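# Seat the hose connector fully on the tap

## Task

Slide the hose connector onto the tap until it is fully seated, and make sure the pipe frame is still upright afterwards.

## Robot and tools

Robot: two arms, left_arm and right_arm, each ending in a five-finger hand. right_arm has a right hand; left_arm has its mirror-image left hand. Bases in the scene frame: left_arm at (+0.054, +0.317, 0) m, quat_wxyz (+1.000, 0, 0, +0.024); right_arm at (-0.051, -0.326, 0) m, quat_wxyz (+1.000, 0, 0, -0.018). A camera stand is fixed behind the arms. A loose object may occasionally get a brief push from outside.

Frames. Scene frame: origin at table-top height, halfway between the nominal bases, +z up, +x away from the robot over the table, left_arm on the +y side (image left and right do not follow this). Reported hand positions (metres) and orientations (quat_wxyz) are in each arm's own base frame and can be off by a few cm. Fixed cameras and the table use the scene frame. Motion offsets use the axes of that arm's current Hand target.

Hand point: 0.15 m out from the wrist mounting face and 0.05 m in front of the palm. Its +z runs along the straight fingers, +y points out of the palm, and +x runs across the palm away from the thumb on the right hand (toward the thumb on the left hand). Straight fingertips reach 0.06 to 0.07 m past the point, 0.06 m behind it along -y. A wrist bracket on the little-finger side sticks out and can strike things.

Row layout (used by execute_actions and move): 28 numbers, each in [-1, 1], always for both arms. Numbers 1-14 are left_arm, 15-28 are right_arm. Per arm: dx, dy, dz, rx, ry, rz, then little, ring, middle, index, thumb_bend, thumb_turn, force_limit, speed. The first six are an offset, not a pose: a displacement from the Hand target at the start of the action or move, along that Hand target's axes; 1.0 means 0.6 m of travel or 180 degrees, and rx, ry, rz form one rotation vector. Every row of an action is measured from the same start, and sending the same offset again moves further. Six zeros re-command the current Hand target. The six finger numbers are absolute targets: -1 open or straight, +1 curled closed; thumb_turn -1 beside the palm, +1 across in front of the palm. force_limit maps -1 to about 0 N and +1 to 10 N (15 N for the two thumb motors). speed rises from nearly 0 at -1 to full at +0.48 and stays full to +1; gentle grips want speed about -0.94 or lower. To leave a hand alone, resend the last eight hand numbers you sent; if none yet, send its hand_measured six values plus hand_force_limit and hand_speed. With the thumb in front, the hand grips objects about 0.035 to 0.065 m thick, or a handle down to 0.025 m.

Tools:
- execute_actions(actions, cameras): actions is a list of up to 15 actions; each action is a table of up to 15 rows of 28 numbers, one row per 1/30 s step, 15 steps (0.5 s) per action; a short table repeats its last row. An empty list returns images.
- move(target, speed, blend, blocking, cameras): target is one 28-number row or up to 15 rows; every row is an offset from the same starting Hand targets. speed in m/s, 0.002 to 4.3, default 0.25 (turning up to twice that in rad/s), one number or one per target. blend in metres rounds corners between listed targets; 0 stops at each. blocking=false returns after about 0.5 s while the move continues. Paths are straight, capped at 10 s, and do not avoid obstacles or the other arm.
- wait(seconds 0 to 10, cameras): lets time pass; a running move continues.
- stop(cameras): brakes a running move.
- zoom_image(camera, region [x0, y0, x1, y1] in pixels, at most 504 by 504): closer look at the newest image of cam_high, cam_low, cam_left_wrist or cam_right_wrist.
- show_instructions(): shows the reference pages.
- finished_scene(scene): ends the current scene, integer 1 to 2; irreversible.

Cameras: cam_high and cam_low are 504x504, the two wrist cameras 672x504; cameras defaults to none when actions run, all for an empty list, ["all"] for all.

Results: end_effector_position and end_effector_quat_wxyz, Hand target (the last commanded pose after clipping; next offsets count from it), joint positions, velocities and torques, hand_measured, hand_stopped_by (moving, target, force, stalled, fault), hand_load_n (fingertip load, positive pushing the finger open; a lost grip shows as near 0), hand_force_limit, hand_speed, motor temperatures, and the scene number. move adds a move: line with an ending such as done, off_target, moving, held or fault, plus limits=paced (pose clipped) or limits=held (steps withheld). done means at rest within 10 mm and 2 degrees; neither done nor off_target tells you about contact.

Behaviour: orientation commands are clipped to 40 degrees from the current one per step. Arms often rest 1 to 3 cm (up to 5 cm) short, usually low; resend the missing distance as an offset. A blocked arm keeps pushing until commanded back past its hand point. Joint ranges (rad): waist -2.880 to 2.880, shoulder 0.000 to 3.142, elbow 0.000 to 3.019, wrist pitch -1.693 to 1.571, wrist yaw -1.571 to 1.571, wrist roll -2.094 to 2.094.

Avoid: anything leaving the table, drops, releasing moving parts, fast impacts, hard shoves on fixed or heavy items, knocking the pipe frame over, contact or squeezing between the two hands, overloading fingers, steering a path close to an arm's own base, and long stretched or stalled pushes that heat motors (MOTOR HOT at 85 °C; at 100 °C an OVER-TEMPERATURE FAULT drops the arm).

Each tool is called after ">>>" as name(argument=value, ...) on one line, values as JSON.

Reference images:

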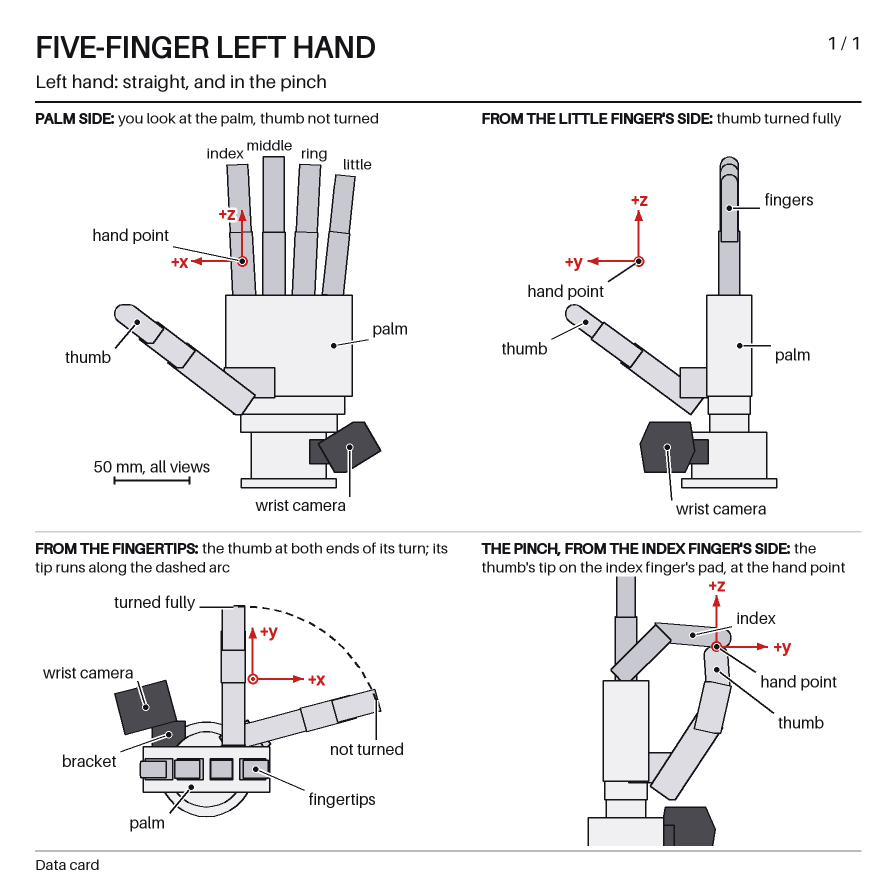

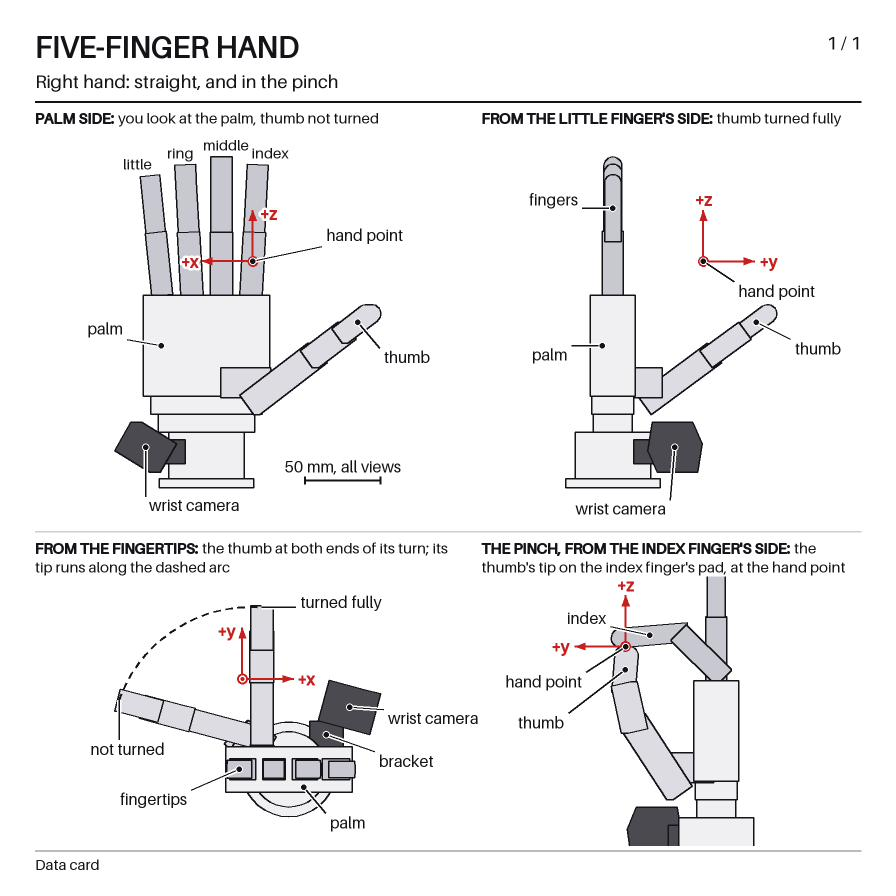

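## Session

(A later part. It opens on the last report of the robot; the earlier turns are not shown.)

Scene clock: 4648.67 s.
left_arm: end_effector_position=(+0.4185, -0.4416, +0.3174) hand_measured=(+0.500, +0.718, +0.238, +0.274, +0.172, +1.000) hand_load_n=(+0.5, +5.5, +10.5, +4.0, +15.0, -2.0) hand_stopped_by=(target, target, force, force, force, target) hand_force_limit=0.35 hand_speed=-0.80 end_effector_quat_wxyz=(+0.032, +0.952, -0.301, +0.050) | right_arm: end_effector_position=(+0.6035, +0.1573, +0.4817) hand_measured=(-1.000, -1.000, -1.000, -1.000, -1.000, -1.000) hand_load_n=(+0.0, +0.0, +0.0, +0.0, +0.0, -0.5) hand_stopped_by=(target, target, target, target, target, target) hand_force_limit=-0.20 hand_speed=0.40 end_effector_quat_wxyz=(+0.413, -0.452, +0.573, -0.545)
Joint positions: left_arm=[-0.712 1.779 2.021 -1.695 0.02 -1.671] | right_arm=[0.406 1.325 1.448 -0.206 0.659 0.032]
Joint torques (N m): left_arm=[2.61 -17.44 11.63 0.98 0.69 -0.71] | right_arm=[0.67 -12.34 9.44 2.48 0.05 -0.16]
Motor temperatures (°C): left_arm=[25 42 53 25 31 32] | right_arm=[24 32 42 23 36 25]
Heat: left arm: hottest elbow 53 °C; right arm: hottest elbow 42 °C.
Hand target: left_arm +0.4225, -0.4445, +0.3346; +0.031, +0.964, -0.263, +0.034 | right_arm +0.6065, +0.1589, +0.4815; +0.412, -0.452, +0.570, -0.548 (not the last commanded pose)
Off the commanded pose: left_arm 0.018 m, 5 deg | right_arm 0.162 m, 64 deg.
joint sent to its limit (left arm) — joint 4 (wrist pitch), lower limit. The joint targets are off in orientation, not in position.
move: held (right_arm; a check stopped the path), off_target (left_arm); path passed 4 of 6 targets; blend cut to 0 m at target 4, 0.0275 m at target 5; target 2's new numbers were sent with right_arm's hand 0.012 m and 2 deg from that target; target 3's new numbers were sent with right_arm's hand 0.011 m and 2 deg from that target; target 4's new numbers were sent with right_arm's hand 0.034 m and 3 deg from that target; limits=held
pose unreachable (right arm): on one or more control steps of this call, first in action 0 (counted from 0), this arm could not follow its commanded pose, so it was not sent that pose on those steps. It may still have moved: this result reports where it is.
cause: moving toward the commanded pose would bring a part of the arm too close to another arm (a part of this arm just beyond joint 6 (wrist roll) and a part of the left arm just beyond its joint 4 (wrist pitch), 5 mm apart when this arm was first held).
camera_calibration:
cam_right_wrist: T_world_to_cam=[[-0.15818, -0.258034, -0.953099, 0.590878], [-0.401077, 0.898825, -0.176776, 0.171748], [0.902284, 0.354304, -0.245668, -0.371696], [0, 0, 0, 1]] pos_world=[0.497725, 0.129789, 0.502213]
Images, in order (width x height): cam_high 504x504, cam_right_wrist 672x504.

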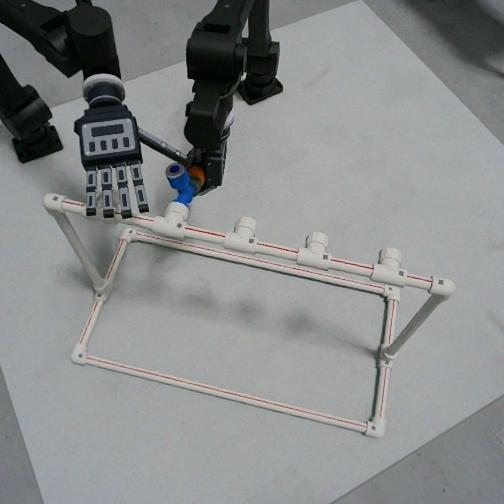

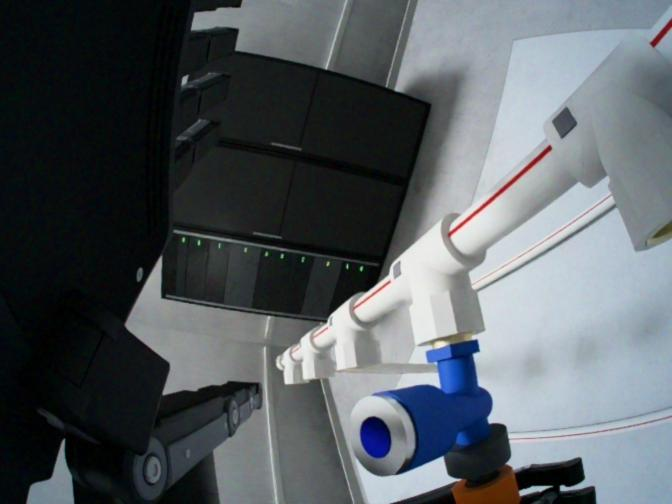

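>>> move(target=[[0,0,0,0,0,0,0.5,0.72,0.77,0.77,0.9,1,0.35,-0.8,-0.0008,-0.0315,0.0105,0.019,-0.0032,0.0081,-1,-1,-1,-1,-1,1,-0.2,0.3],[0,0,0,0,0,0,0.5,0.72,0.77,0.77,0.9,1,0.35,-0.8,-0.0008,0.1182,0.0188,0.019,-0.0032,0.0081,-1,-1,-1,-1,-1,1,-0.2,0.3]], speed=[0.1,0.12], cameras=["cam_high","cam_right_wrist"])

Scene clock: 4846.00 s.
left_arm: end_effector_position=(+0.4185, -0.4416, +0.3174) hand_measured=(+0.500, +0.718, +0.238, +0.274, +0.172, +1.000) hand_load_n=(+0.0, +5.5, +10.5, +4.0, +15.0, -1.5) hand_stopped_by=(target, target, force, force, force, target) hand_force_limit=0.35 hand_speed=-0.80 end_effector_quat_wxyz=(+0.032, +0.952, -0.301, +0.050) | right_arm: end_effector_position=(+0.6082, +0.1617, +0.4045) hand_measured=(-1.000, -1.000, -1.000, -1.000, -1.000, +1.000) hand_load_n=(+0.0, -0.5, -0.5, +0.0, +0.0, +0.0) hand_stopped_by=(target, target, target, target, target, target) hand_force_limit=-0.20 hand_speed=0.30 end_effector_quat_wxyz=(+0.433, -0.442, +0.561, -0.550)
Joint positions: left_arm=[-0.712 1.779 2.021 -1.695 0.02 -1.671] | right_arm=[0.406 1.326 1.211 0.09 0.642 0.015]
Joint torques (N m): left_arm=[2.67 -17.44 11.63 0.98 0.69 -0.72] | right_arm=[-0.26 -12.51 9.46 2.91 -0.15 -0.2]
Motor temperatures (°C): left_arm=[25 42 52 25 27 27] | right_arm=[23 33 44 23 28 25]
Heat: left arm: hottest elbow 52 °C; right arm: hottest elbow 44 °C.
Hand target: left_arm +0.4225, -0.4445, +0.3346; +0.031, +0.964, -0.263, +0.034 | right_arm +0.6130, +0.1559, +0.4101; +0.435, -0.435, +0.558, -0.557
Off the commanded pose: left_arm 0.018 m, 5 deg | right_arm 0.009 m, 1 deg.
joint sent to its limit (left arm) — joint 4 (wrist pitch), lower limit. The joint targets are off in orientation, not in position.
move: off_target (left_arm)
camera_calibration:
cam_right_wrist: T_world_to_cam=[[-0.106903, -0.253263, -0.961473, 0.490549], [-0.408119, 0.892972, -0.189842, 0.166501], [0.906648, 0.3721, -0.198823, -0.420851], [0, 0, 0, 1]] pos_world=[0.501957, 0.132156, 0.419584]
Images, in order (width x height): cam_high 504x504, cam_right_wrist 672x504.

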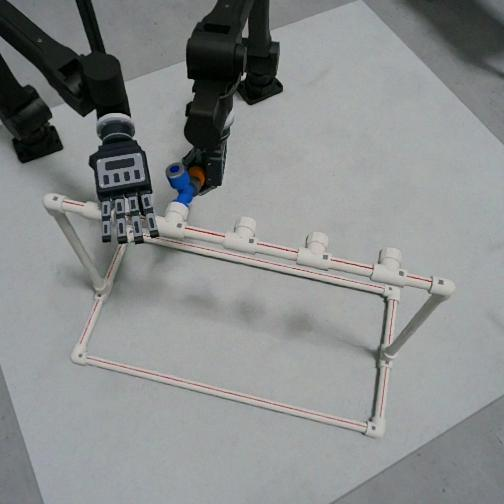

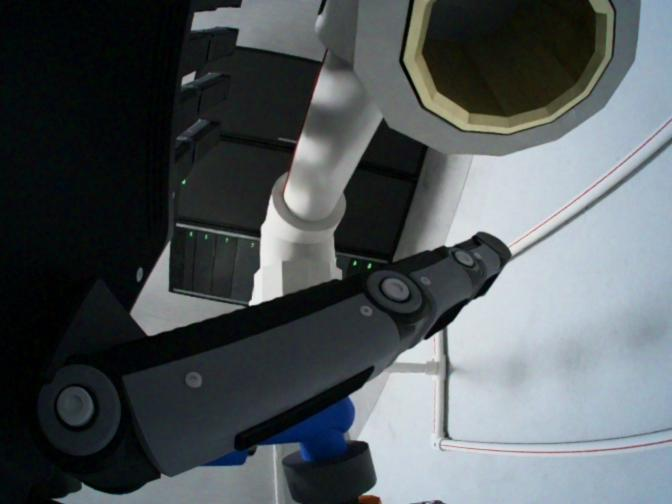

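>>> move(target=[[0,0,0,0,0,0,0.5,0.72,0.77,0.77,0.9,1,0.35,-0.8,0.003,0.0902,-0.003,0,0,0,-1,-1,-1,-1,-1,1,-0.2,0.3],[0,0,0,0,0,0,0.5,0.72,0.77,0.77,0.9,1,0.35,-0.8,0.003,0.0902,-0.003,0,0,0,-1,-1,-1,-1,0.5,1,-0.6,-0.5],[0,0,0,0,0,0,0.5,0.72,0.77,0.77,0.9,1,0.35,-0.8,0.003,0.0902,-0.003,0,0,0,0.8,0.8,0.5,0.5,0.5,1,-0.2,-0.5],[0,0,0,0,0,0,0.5,0.72,0.77,0.77,0.9,1,0.35,-0.8,0.003,0.0902,-0.003,0,0,0,0.8,0.8,0.55,0.55,0.55,1,-0.2,-0.5]], speed=[0.08,0.08,0.08,0.08], cameras=["cam_high","cam_right_wrist"])

>>> zoom_image(camera="cam_right_wrist", region=[120, 0, 460, 340])

Scene clock: 4863.47 s.
left_arm: end_effector_position=(+0.4164, -0.4439, +0.3176) hand_measured=(+0.500, +0.718, +0.238, +0.274, +0.172, +1.000) hand_load_n=(+0.0, +5.5, +10.5, +4.0, +14.5, -1.5) hand_stopped_by=(target, target, force, force, force, target) hand_force_limit=0.35 hand_speed=-0.80 end_effector_quat_wxyz=(+0.034, +0.952, -0.301, +0.049) | right_arm: end_effector_position=(+0.6081, +0.1582, +0.3778) hand_measured=(+0.606, +0.284, -0.046, -0.504, +0.252, +1.000) hand_load_n=(+0.5, +0.0, +5.0, +3.5, +12.5, +2.5) hand_stopped_by=(force, force, force, force, force, target) hand_force_limit=-0.20 hand_speed=-0.50 end_effector_quat_wxyz=(+0.451, -0.425, +0.551, -0.559)
Joint positions: left_arm=[-0.716 1.779 2.021 -1.695 0.024 -1.675] | right_arm=[0.399 1.333 1.106 0.265 0.633 -0.001]
Joint torques (N m): left_arm=[3.02 -17.38 11.6 0.99 0.52 -0.68] | right_arm=[0.09 -11.16 7.62 1.91 0.11 -0.05]
Heat: left arm: hottest elbow 52 °C; right arm: hottest elbow 43 °C.
Hand target: left_arm +0.4226, -0.4444, +0.3346; +0.031, +0.964, -0.263, +0.034 | right_arm +0.6108, +0.1546, +0.3561; +0.435, -0.435, +0.557, -0.557
Off the commanded pose: left_arm 0.018 m, 5 deg | right_arm 0.022 m, 2 deg.
joint sent to its limit (left arm) — joint 4 (wrist pitch), lower limit. The joint targets are off in orientation, not in position.
move: off_target (left_arm, right_arm); target 2's new numbers were sent with right_arm's hand 0.023 m and 2 deg from that target; target 3's new numbers were sent with right_arm's hand 0.022 m and 2 deg from that target; target 4's new numbers were sent with right_arm's hand 0.022 m and 2 deg from that target
camera_calibration:
cam_right_wrist: T_world_to_cam=[[-0.0539399, -0.244806, -0.96807, 0.432945], [-0.399762, 0.893693, -0.203723, 0.164704], [0.915031, 0.376009, -0.14607, -0.45046], [0, 0, 0, 1]] pos_world=[0.501381, 0.128169, 0.386876]
Images, in order (width x height): cam_high 504x504, cam_right_wrist 672x504.

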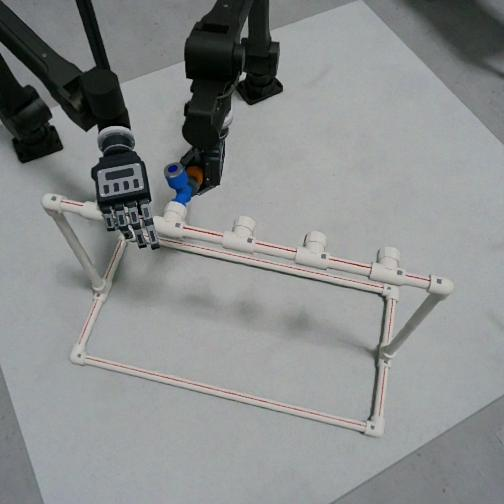

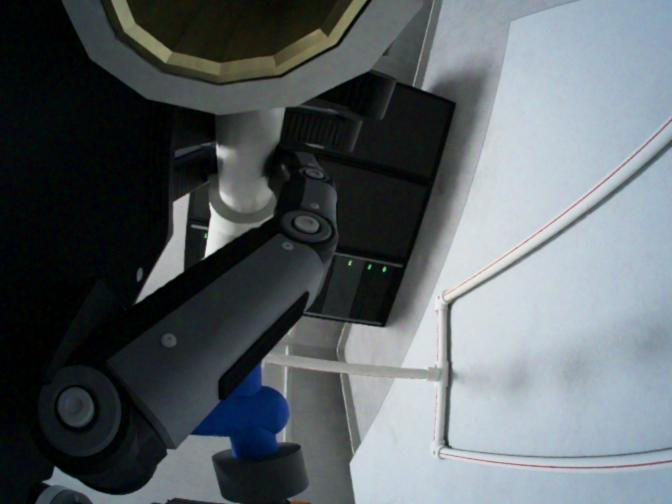

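Scaled by 1.482 from the camera's 672x504 image, which has a finer 960x720 frame.

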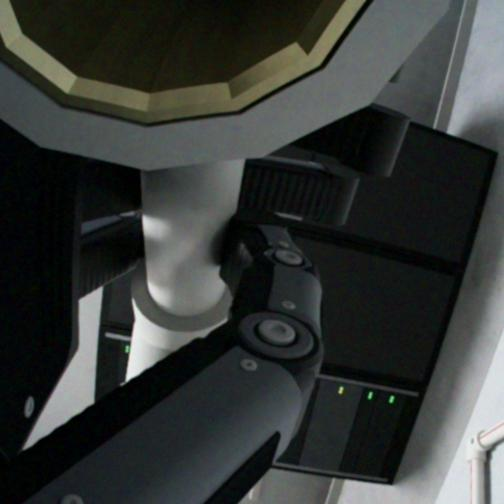

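>>> move(target=[[0.0343,0.0015,0.0097,0,-0.003,0.081,0.5,0.72,0.77,0.77,0.9,1,0.35,-0.8,-0.0445,0.1167,-0.0283,0,-0.02,0,0.8,0.8,0.55,0.55,0.55,1,-0.2,-0.5],[0.0975,0.0158,-0.0065,0,-0.003,0.081,0.5,0.72,0.77,0.77,0.9,1,0.35,-0.8,-0.2243,0.1167,-0.1333,0,-0.055,0,0.8,0.8,0.55,0.55,0.55,1,-0.2,-0.5]], speed=[0.12,0.1], cameras=["cam_high"])

>>> move(target=[[0.008,0,-0.002,0,0,0.03,0.5,0.72,0.77,0.77,0.9,1,0.35,-0.8,0,0,0,0,0,0,0.8,0.8,0.55,0.55,0.55,1,-0.2,-0.5],[0.008,0,-0.002,0,0,-0.03,0.5,0.72,0.77,0.77,0.9,1,0.35,-0.8,0,0,0,0,0,0,0.8,0.8,0.55,0.55,0.55,1,-0.2,-0.5],[0.008,0,-0.002,0,0,0,0.5,0.72,0.77,0.77,0.9,1,0.35,-0.8,0,0,0,0,0,0,0.8,0.8,0.55,0.55,0.55,1,-0.2,-0.5]], speed=0.2, cameras=["cam_high"])

>>> move(target=[-0.08,0,0.018,0,0,0,0.5,0.72,0.77,0.77,0.9,1,0.35,-0.8,0.17,-0.08,0.1,0,0.05,0,0.8,0.8,0.55,0.55,0.55,1,-0.2,-0.5], speed=0.12, cameras=["cam_high"])

>>> zoom_image(camera="cam_high", region=[130, 130, 230, 230])

Scene clock: 4915.43 s.
left_arm: end_effector_position=(+0.4220, -0.4585, +0.3167) hand_measured=(+0.500, +0.718, +0.238, +0.274, +0.172, +1.000) hand_load_n=(+0.0, +5.0, +10.5, +3.5, +14.5, -6.0) hand_stopped_by=(target, target, force, force, force, target) hand_force_limit=0.35 hand_speed=-0.80 end_effector_quat_wxyz=(+0.039, +0.891, -0.448, +0.066) | right_arm: end_effector_position=(+0.5968, +0.1339, +0.3727) hand_measured=(+0.606, +0.284, -0.046, -0.506, +0.250, +1.000) hand_load_n=(+2.5, +0.0, +5.5, +6.0, +20.0, +5.0) hand_stopped_by=(force, force, force, force, force, target) hand_force_limit=-0.20 hand_speed=-0.50 end_effector_quat_wxyz=(-0.410, +0.389, -0.542, +0.622)
Joint positions: left_arm=[-0.707 1.86 2.132 -1.695 0.043 -1.35] | right_arm=[0.421 1.337 1.034 0.46 0.78 -0.15]
Joint torques (N m): left_arm=[4.13 -12.22 23.2 1.05 0.34 -1.27] | right_arm=[16.5 -7.36 2.14 0.8 -2.2 1.36]
Heat: left arm: hottest elbow 53 °C; right arm: hottest elbow 42 °C.
Hand target: left_arm +0.4678, -0.4818, +0.3438; +0.026, +0.923, -0.383, +0.034 | right_arm +0.5658, +0.3045, +0.2860; -0.482, +0.482, -0.518, +0.518
Off the commanded pose: left_arm 0.058 m, 9 deg | right_arm 0.194 m, 18 deg.
joint sent to its limit (left arm) — joint 4 (wrist pitch), lower limit. The joint targets are off in position and orientation.
move: off_target (left_arm, right_arm)
Images, in order (width x height): cam_high 504x504.

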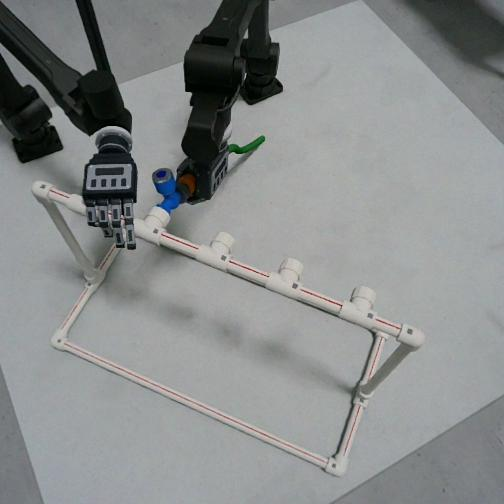

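Scene clock: 4918.07 s.
left_arm: end_effector_position=(+0.4312, -0.4667, +0.3205) hand_measured=(+0.500, +0.720, +0.238, +0.274, +0.172, +1.000) hand_load_n=(+0.0, +2.0, +10.5, +2.5, +15.0, -9.0) hand_stopped_by=(target, target, force, force, force, target) hand_force_limit=0.35 hand_speed=-0.80 end_effector_quat_wxyz=(+0.042, +0.882, -0.464, +0.078) | right_arm: end_effector_position=(+0.5963, +0.1323, +0.3696) hand_measured=(+0.604, +0.284, -0.046, -0.506, +0.250, +1.000) hand_load_n=(+2.0, +0.0, +7.5, +8.5, +20.5, +5.0) hand_stopped_by=(force, force, force, force, force, target) hand_force_limit=-0.20 hand_speed=-0.50 end_effector_quat_wxyz=(-0.402, +0.387, -0.545, +0.625)
Joint positions: left_arm=[-0.706 1.893 2.188 -1.695 0.048 -1.312] | right_arm=[0.425 1.342 1.034 0.46 0.801 -0.155]
Joint torques (N m): left_arm=[3.9 -14.1 20.62 1.1 0.14 -1.58] | right_arm=[16.44 -8.18 2.14 0.72 -2.84 1.43]
Heat: left arm: hottest elbow 54 °C; right arm: hottest elbow 41 °C.
Hand target: left_arm +0.4711, -0.4850, +0.3454; +0.026, +0.923, -0.383, +0.034 | right_arm +0.5658, +0.3046, +0.2861; -0.482, +0.482, -0.518, +0.517
Off the commanded pose: left_arm 0.051 m, 12 deg | right_arm 0.194 m, 19 deg.
joint sent to its limit (left arm) — joint 4 (wrist pitch), lower limit. The joint targets are off in position and orientation.
move: off_target (left_arm, right_arm)
Images, in order (width x height): cam_high 504x504.

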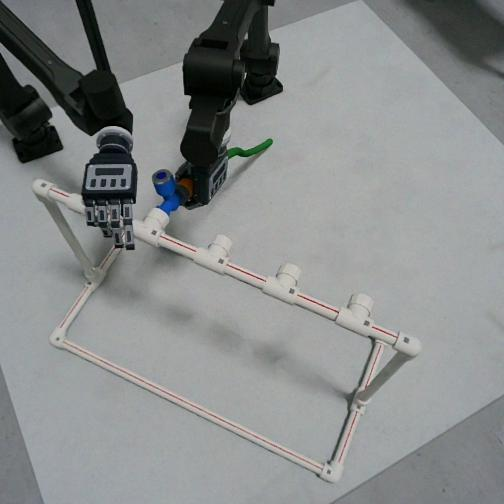

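Scene clock: 4919.60 s.
left_arm: end_effector_position=(+0.4329, -0.4522, +0.3196) hand_measured=(+0.500, +0.720, +0.238, +0.274, +0.172, +1.000) hand_load_n=(+0.0, +3.5, +10.5, +2.5, +14.5, -6.0) hand_stopped_by=(target, target, force, force, force, target) hand_force_limit=0.35 hand_speed=-0.80 end_effector_quat_wxyz=(+0.035, +0.898, -0.433, +0.072) | right_arm: end_effector_position=(+0.6080, +0.1493, +0.3765) hand_measured=(+0.606, +0.284, -0.046, -0.506, +0.250, +1.000) hand_load_n=(+0.0, +0.0, +4.5, +4.5, +19.5, +5.0) hand_stopped_by=(force, force, force, force, force, target) hand_force_limit=-0.20 hand_speed=-0.50 end_effector_quat_wxyz=(+0.432, -0.399, +0.553, -0.591)
Joint positions: left_arm=[-0.692 1.862 2.142 -1.695 0.033 -1.367] | right_arm=[0.417 1.351 1.088 0.359 0.729 -0.058]
Joint torques (N m): left_arm=[2.84 -19.02 9.8 1.07 0.33 -0.99] | right_arm=[4.31 -7.18 9.14 0.59 -1.17 0.49]
Heat: left arm: hottest elbow 53 °C; right arm: hottest elbow 41 °C.
Hand target: left_arm +0.4377, -0.4521, +0.3308; +0.026, +0.923, -0.383, +0.034 | right_arm +0.6184, +0.1984, +0.3342; +0.440, -0.439, +0.554, -0.554
Off the commanded pose: left_arm 0.012 m, 8 deg | right_arm 0.066 m, 6 deg.
joint sent to its limit (left arm) — joint 4 (wrist pitch), lower limit. The joint targets are off in orientation, not in position.
move: off_target (left_arm, right_arm)
Images, in order (width x height): cam_high 504x504.

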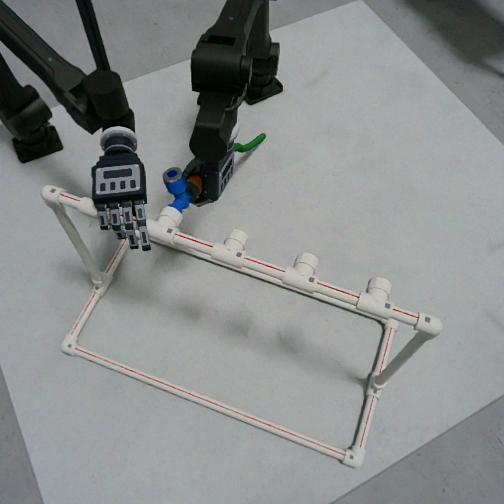

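Scaled by 5.040.

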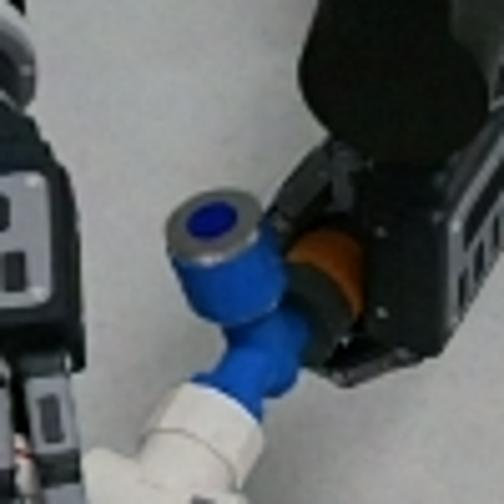

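>>> zoom_image(camera="cam_high", region=[150, 165, 210, 225])

>>> zoom_image(camera="cam_high", region=[30, 170, 250, 330])

Scaled by 8.400.

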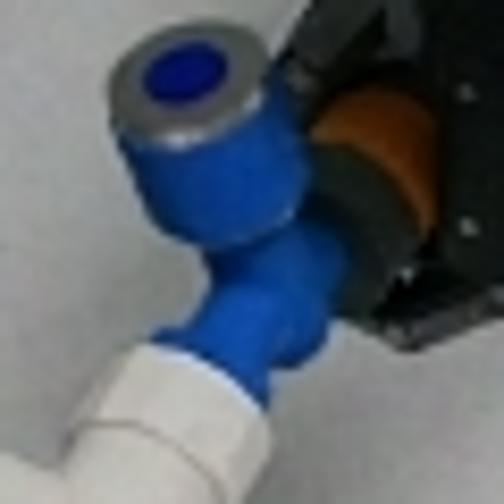

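Scaled by 2.291.

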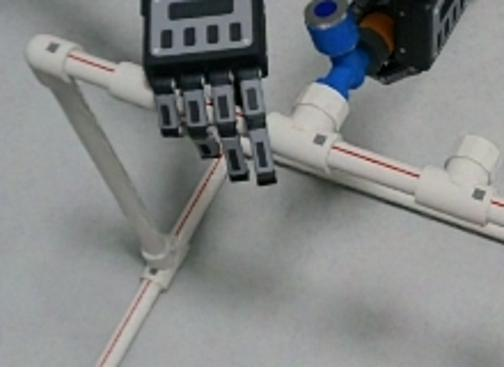

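>>> move(target=[[0,0,0,0,0,0,0.5,0.72,0.77,0.77,0.9,1,0.35,-0.8,0.08,-0.07,0.02,0,0,0,-1,-1,-1,-1,0.55,1,-0.2,0.4],[0,0,0,0,0,0,0.5,0.72,0.77,0.77,0.9,1,0.35,-0.8,0.08,-0.07,0.02,0,0,0,-1,-1,-1,-1,-1,1,-0.2,0.4],[0,0,0,0,0,0,0.5,0.72,0.77,0.77,0.9,1,0.35,-0.8,0.08,-0.25,0.02,0,0,0,-1,-1,-1,-1,-1,1,-0.2,0.4]], speed=[0.1,0.2,0.2], cameras=["cam_high","cam_right_wrist"])

>>> zoom_image(camera="cam_right_wrist", region=[400, 384, 560, 504])

Scene clock: 4951.43 s.
left_arm: end_effector_position=(+0.4342, -0.4527, +0.3198) hand_measured=(+0.500, +0.720, +0.238, +0.274, +0.172, +1.000) hand_load_n=(+0.0, +3.0, +10.5, +3.0, +14.5, -4.5) hand_stopped_by=(target, target, force, force, force, target) hand_force_limit=0.35 hand_speed=-0.80 end_effector_quat_wxyz=(+0.036, +0.902, -0.423, +0.071) | right_arm: end_effector_position=(+0.6133, +0.1546, +0.4441) hand_measured=(-1.000, -1.000, -1.000, -1.000, -1.000, +1.000) hand_load_n=(+0.0, +0.0, +0.0, +0.0, +0.0, +0.0) hand_stopped_by=(target, target, target, target, target, target) hand_force_limit=-0.20 hand_speed=0.40 end_effector_quat_wxyz=(+0.420, -0.466, +0.553, -0.548)
Joint positions: left_arm=[-0.692 1.862 2.142 -1.695 0.033 -1.388] | right_arm=[0.382 1.329 1.34 -0.067 0.598 -0.015]
Joint torques (N m): left_arm=[2.9 -18.96 9.77 1.07 0.36 -0.81] | right_arm=[-0.38 -13.51 14.37 1.81 -0.07 0.06]
Heat: left arm: hottest elbow 49 °C; right arm: hottest elbow 42 °C.
Hand target: left_arm +0.4377, -0.4521, +0.3307; +0.026, +0.923, -0.383, +0.034 | right_arm +0.6191, +0.1490, +0.4842; +0.440, -0.439, +0.554, -0.554
Off the commanded pose: left_arm 0.012 m, 7 deg | right_arm 0.041 m, 4 deg.
joint sent to its limit (left arm) — joint 4 (wrist pitch), lower limit. The joint targets are off in orientation, not in position.
move: off_target (left_arm, right_arm); target 2's new numbers were sent with right_arm's hand 0.014 m and 2 deg from that target
camera_calibration:
cam_right_wrist: T_world_to_cam=[[-0.135127, -0.293396, -0.946393, 0.544191], [-0.433668, 0.87632, -0.209753, 0.209709], [0.890883, 0.382077, -0.245651, -0.386089], [0, 0, 0, 1]] pos_world=[0.508439, 0.123408, 0.464162]
Images, in order (width x height): cam_high 504x504, cam_right_wrist 672x504.

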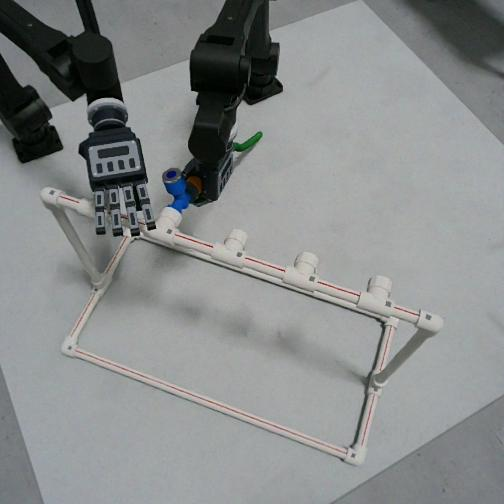

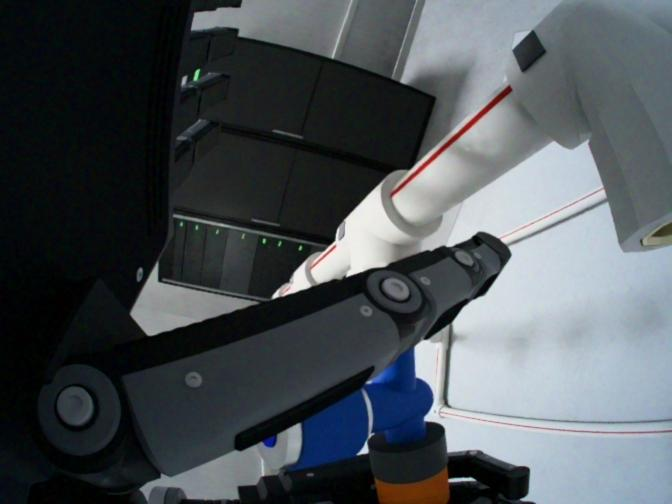

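Scaled by 3.150 from the camera's 672x504 image, which has a finer 960x720 frame.

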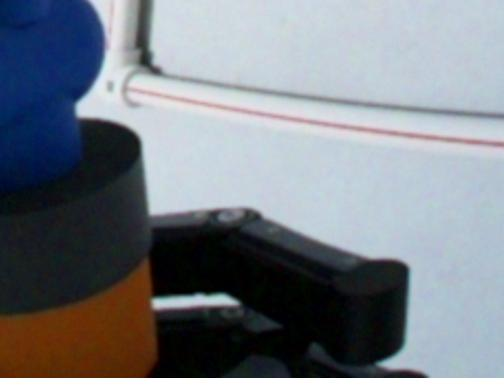

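>>> zoom_image(camera="cam_right_wrist", region=[350, 410, 460, 504])

Scaled by 4.582 from the camera's 672x504 image, which has a finer 960x720 frame.

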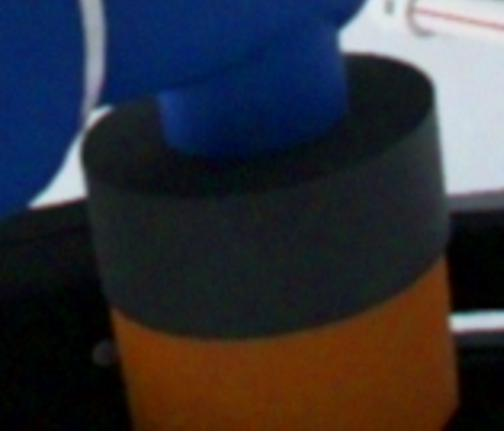

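>>> move(target=[[0,0,0,0,0,0,0.5,0.72,0.77,0.77,0.9,1,0.35,-0.8,0,-0.05,0,0,0,0,-1,-1,-1,-1,-1,1,-0.2,0.4],[0,0,0,0,0,0,0.5,0.72,0.77,0.77,0.9,1,0.35,-0.8,0.321,-0.05,-0.131,0,0,0,-1,-1,-1,-1,-1,1,-0.2,0.4]], speed=0.25, blend=[0.02,0], cameras=["cam_high"])

>>> move(target=[[0,0,0,0,0,0,0.5,0.6,0.1,0.1,0.9,1,0.35,-0.6,0,0,0,0,0,0,-1,-1,-1,-1,-1,1,-0.2,0.4],[0,0,0,0,0,0,0.5,0.6,0.1,0.1,-1,1,0.35,-0.4,0,0,0,0,0,0,-1,-1,-1,-1,-1,1,-0.2,0.4],[0,0,0,0,0,0,-1,-1,-1,-1,-1,1,0.35,-0.2,0,0,0,0,0,0,-1,-1,-1,-1,-1,1,-0.2,0.4]], speed=0.2, cameras=["cam_high","cam_left_wrist"])

Scene clock: 5010.33 s.
left_arm: end_effector_position=(+0.4342, -0.4527, +0.3198) hand_measured=(+0.500, +0.720, +0.238, +0.274, +0.172, +1.000) hand_load_n=(+0.0, +3.5, +10.5, +3.0, +14.5, -4.0) hand_stopped_by=(target, target, force, force, force, target) hand_force_limit=0.35 hand_speed=-0.80 end_effector_quat_wxyz=(+0.036, +0.902, -0.423, +0.071) | right_arm: end_effector_position=(+0.5030, -0.0162, +0.5088) hand_measured=(-1.000, -1.000, -1.000, -1.000, -1.000, +1.000) hand_load_n=(+0.0, +0.0, +0.0, +0.0, +0.0, +0.0) hand_stopped_by=(target, target, target, target, target, target) hand_force_limit=-0.20 hand_speed=0.40 end_effector_quat_wxyz=(+0.437, -0.447, +0.550, -0.554)
Joint positions: left_arm=[-0.692 1.862 2.142 -1.695 0.033 -1.388] | right_arm=[-0.008 0.965 1.204 -0.244 0.212 -0.014]
Joint torques (N m): left_arm=[2.9 -19.02 9.77 1.07 0.35 -0.81] | right_arm=[-0.32 -7.94 9.4 1.91 -0.18 0.07]
Motor temperatures (°C): left_arm=[25 39 47 25 26 27] | right_arm=[23 32 49 23 27 26]
Heat: left arm: hottest elbow 47 °C; right arm: hottest elbow 49 °C.
Hand target: left_arm +0.4377, -0.4521, +0.3307; +0.026, +0.923, -0.383, +0.034 | right_arm +0.4988, -0.0209, +0.5141; +0.440, -0.439, +0.554, -0.554
Off the commanded pose: left_arm 0.011 m, 7 deg | right_arm 0.008 m, 1 deg.
joint sent to its limit (left arm) — joint 4 (wrist pitch), lower limit. The joint targets are off in orientation, not in position.
move: off_target (left_arm); blend cut to 0.0154 m at target 1
Images, in order (width x height): cam_high 504x504.

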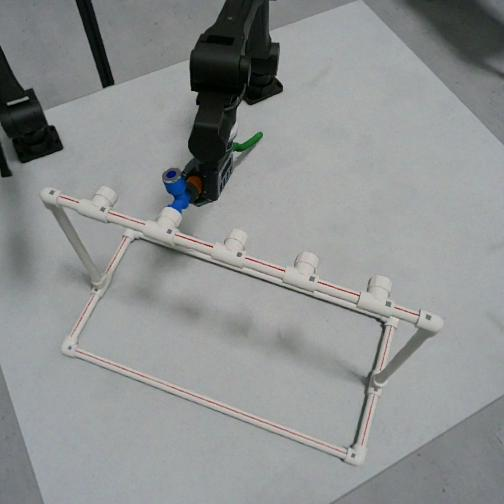

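Scene clock: 5013.53 s.
left_arm: end_effector_position=(+0.4383, -0.4550, +0.3228) hand_measured=(-1.000, -1.000, -1.000, -1.000, -1.000, +1.000) hand_load_n=(+0.0, +0.0, +0.0, +0.0, +0.0, +0.0) hand_stopped_by=(target, target, target, target, target, target) hand_force_limit=0.35 hand_speed=-0.20 end_effector_quat_wxyz=(+0.042, +0.919, -0.385, +0.071) | right_arm: end_effector_position=(+0.5031, -0.0161, +0.5088) hand_measured=(-1.000, -1.000, -1.000, -1.000, -1.000, +1.000) hand_load_n=(+0.0, +0.0, +0.0, -0.5, +0.0, +0.0) hand_stopped_by=(target, target, target, target, target, target) hand_force_limit=-0.20 hand_speed=0.40 end_effector_quat_wxyz=(+0.437, -0.447, +0.550, -0.554)
Joint positions: left_arm=[-0.692 1.859 2.142 -1.695 0.038 -1.472] | right_arm=[-0.008 0.965 1.204 -0.244 0.211 -0.014]
Joint torques (N m): left_arm=[2.84 -18.73 9.72 1.09 0.18 -0.03] | right_arm=[-0.32 -7.82 9.43 1.96 -0.18 0.09]
Heat: left arm: hottest elbow 47 °C; right arm: hottest elbow 49 °C.
Hand target: left_arm +0.4377, -0.4521, +0.3307; +0.026, +0.923, -0.383, +0.034 | right_arm +0.4988, -0.0209, +0.5141; +0.440, -0.439, +0.554, -0.554
Off the commanded pose: left_arm 0.008 m, 5 deg | right_arm 0.008 m, 1 deg.
joint sent to its limit (left arm) — joint 4 (wrist pitch), lower limit. The joint targets are off in orientation, not in position.
move: off_target (left_arm); target 2's new numbers were sent with left_arm's hand 0.011 m and 7 deg from that target; target 3's new numbers were sent with left_arm's hand 0.008 m and 5 deg from that target
camera_calibration:
cam_left_wrist: T_world_to_cam=[[0.848244, 0.529546, -0.00793361, -0.128117], [0.445255, -0.704953, 0.552078, -0.676419], [0.286757, -0.471829, -0.833755, 0.0437777], [0, 0, 0, 1]] pos_world=[0.3973, -0.388344, 0.408919]
Images, in order (width x height): cam_high 504x504, cam_left_wrist 672x504.

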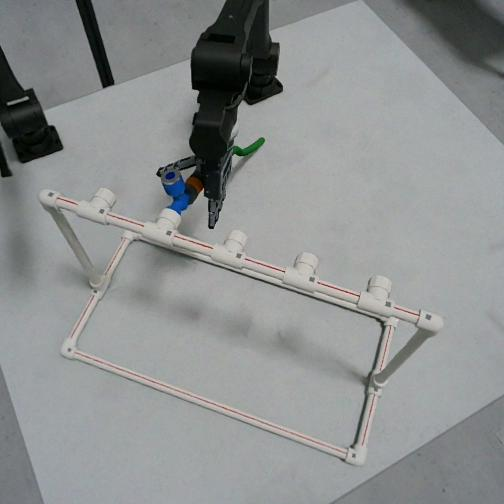

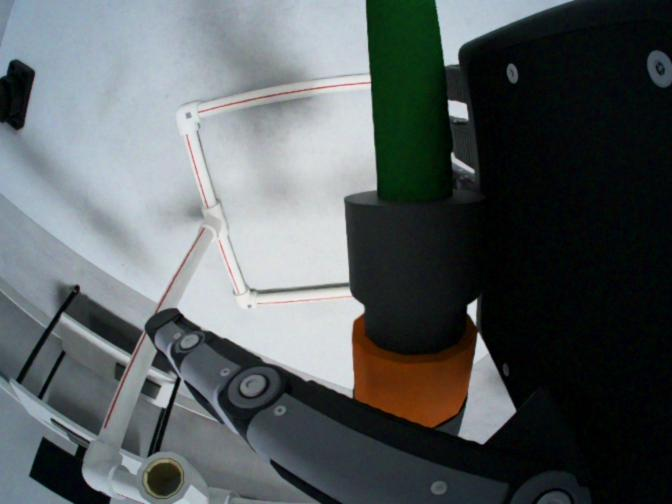

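>>> move(target=[[0,-0.017,-0.03,0,0,0,-1,-1,-1,-1,-1,1,0.35,-0.2,0,0,0,0,0,0,-1,-1,-1,-1,-1,1,-0.2,0.4],[0,-0.02,-0.28,0,0,0,-1,-1,-1,-1,-1,1,0.35,-0.2,0,0,0,0,0,0,-1,-1,-1,-1,-1,1,-0.2,0.4],[-0.2,-0.1,-0.28,0,0,0,-1,-1,-1,-1,-1,1,0.35,-0.2,0,0,0,0,0,0,-1,-1,-1,-1,-1,1,-0.2,0.4]], speed=[0.05,0.15,0.2], cameras=["cam_high","cam_left_wrist","cam_right_wrist"])

>>> zoom_image(camera="cam_high", region=[130, 130, 270, 250])

Scene clock: 5029.77 s.
left_arm: end_effector_position=(+0.3902, -0.3169, +0.4894) hand_measured=(-1.000, -1.000, -1.000, -1.000, -1.000, +1.000) hand_load_n=(+0.0, +0.0, +0.0, +0.0, +0.0, +0.0) hand_stopped_by=(target, target, target, target, target, target) hand_force_limit=0.35 hand_speed=-0.20 end_effector_quat_wxyz=(+0.083, +0.908, -0.355, +0.206) | right_arm: end_effector_position=(+0.5031, -0.0161, +0.5088) hand_measured=(-1.000, -1.000, -1.000, -1.000, -1.000, +1.000) hand_load_n=(+0.0, +0.0, +0.0, +0.0, +0.0, +0.0) hand_stopped_by=(target, target, target, target, target, target) hand_force_limit=-0.20 hand_speed=0.40 end_effector_quat_wxyz=(+0.437, -0.447, +0.550, -0.554)
Joint positions: left_arm=[-0.51 1.456 2.017 -1.695 0.106 -1.358] | right_arm=[-0.008 0.965 1.204 -0.244 0.211 -0.014]
Joint torques (N m): left_arm=[3.08 -10.75 8.29 1.7 0.06 0.19] | right_arm=[-0.38 -7.77 9.44 1.95 -0.17 0.08]
Heat: left arm: hottest elbow 47 °C; right arm: hottest elbow 46 °C.
Hand target: left_arm +0.3887, -0.3128, +0.4870; +0.026, +0.923, -0.383, +0.033 | right_arm +0.4988, -0.0209, +0.5141; +0.440, -0.439, +0.554, -0.554
Off the commanded pose: left_arm 0.005 m, 21 deg | right_arm 0.008 m, 1 deg.
joint sent to its limit (left arm) — joint 4 (wrist pitch), lower limit. The joint targets are off in orientation, not in position.
move: off_target (left_arm)
camera_calibration:
cam_left_wrist: T_world_to_cam=[[0.81263, 0.578601, 0.0696726, -0.16763], [0.33475, -0.56129, 0.756899, -0.661184], [0.477049, -0.591755, -0.649808, 0.0594205], [0, 0, 0, 1]] pos_world=[0.329207, -0.238963, 0.550741]
cam_right_wrist: T_world_to_cam=[[-0.0916817, -0.272352, -0.95782, 0.524725], [-0.421087, 0.882243, -0.210556, 0.319086], [0.902375, 0.384021, -0.195569, -0.238032], [0, 0, 0, 1]] pos_world=[0.397265, -0.0471915, 0.523226]
Images, in order (width x height): cam_high 504x504, cam_left_wrist 672x504, cam_right_wrist 672x504.

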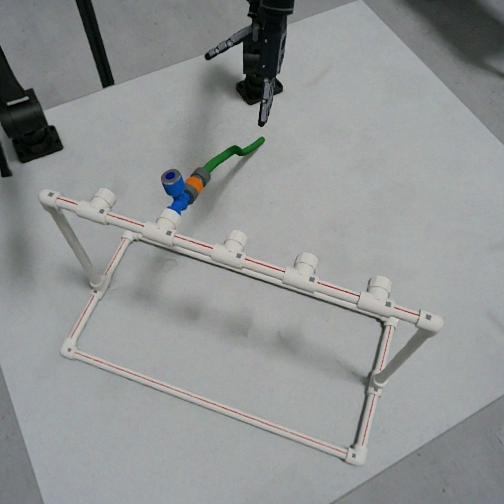

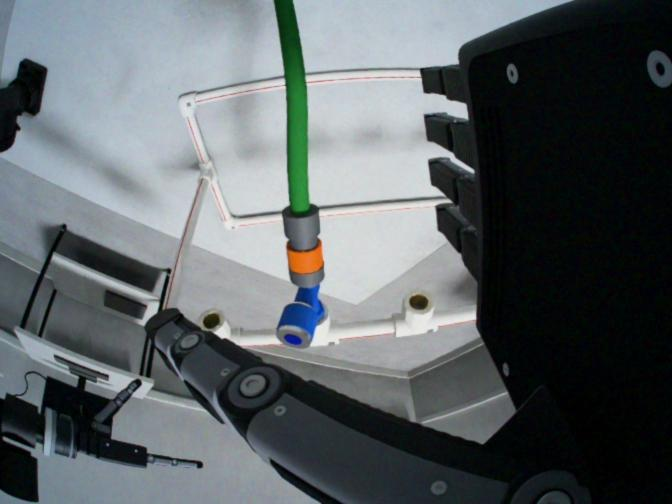

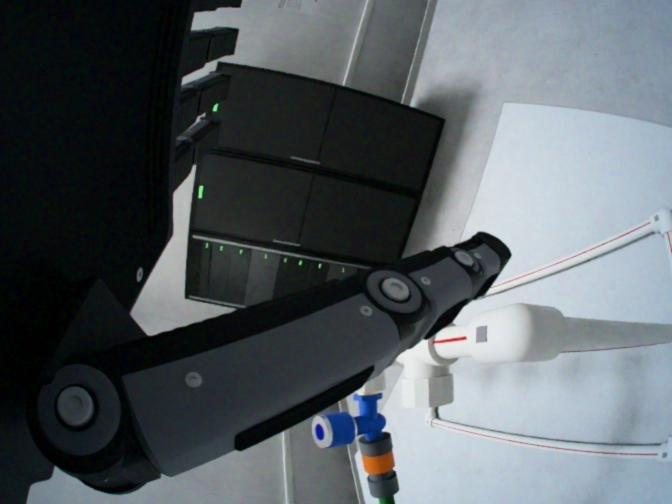

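Scaled by 3.600.

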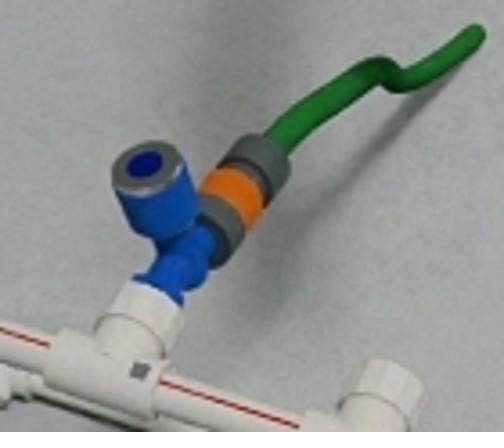

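>>> zoom_image(camera="cam_right_wrist", region=[310, 380, 450, 504])

>>> zoom_image(camera="cam_left_wrist", region=[260, 190, 360, 360])

Scaled by 3.600 from the camera's 672x504 image, which has a finer 960x720 frame.

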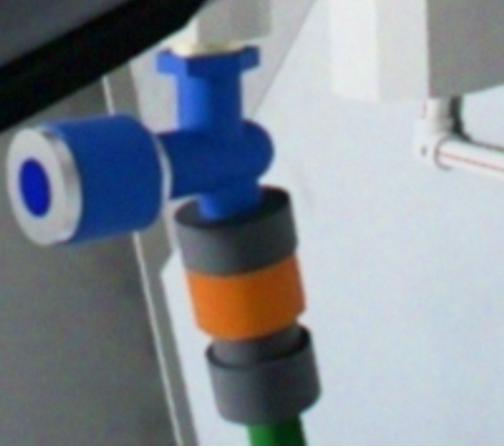

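Scaled by 2.965 from the camera's 672x504 image, which has a finer 960x720 frame.

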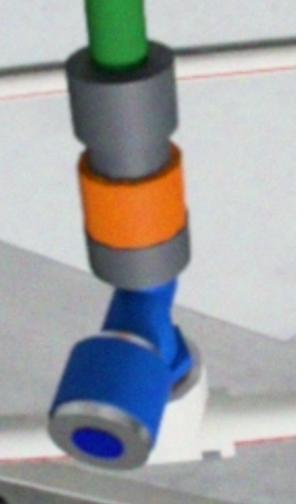

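>>> finished_scene(scene=2)

The scene is finished: the task was done.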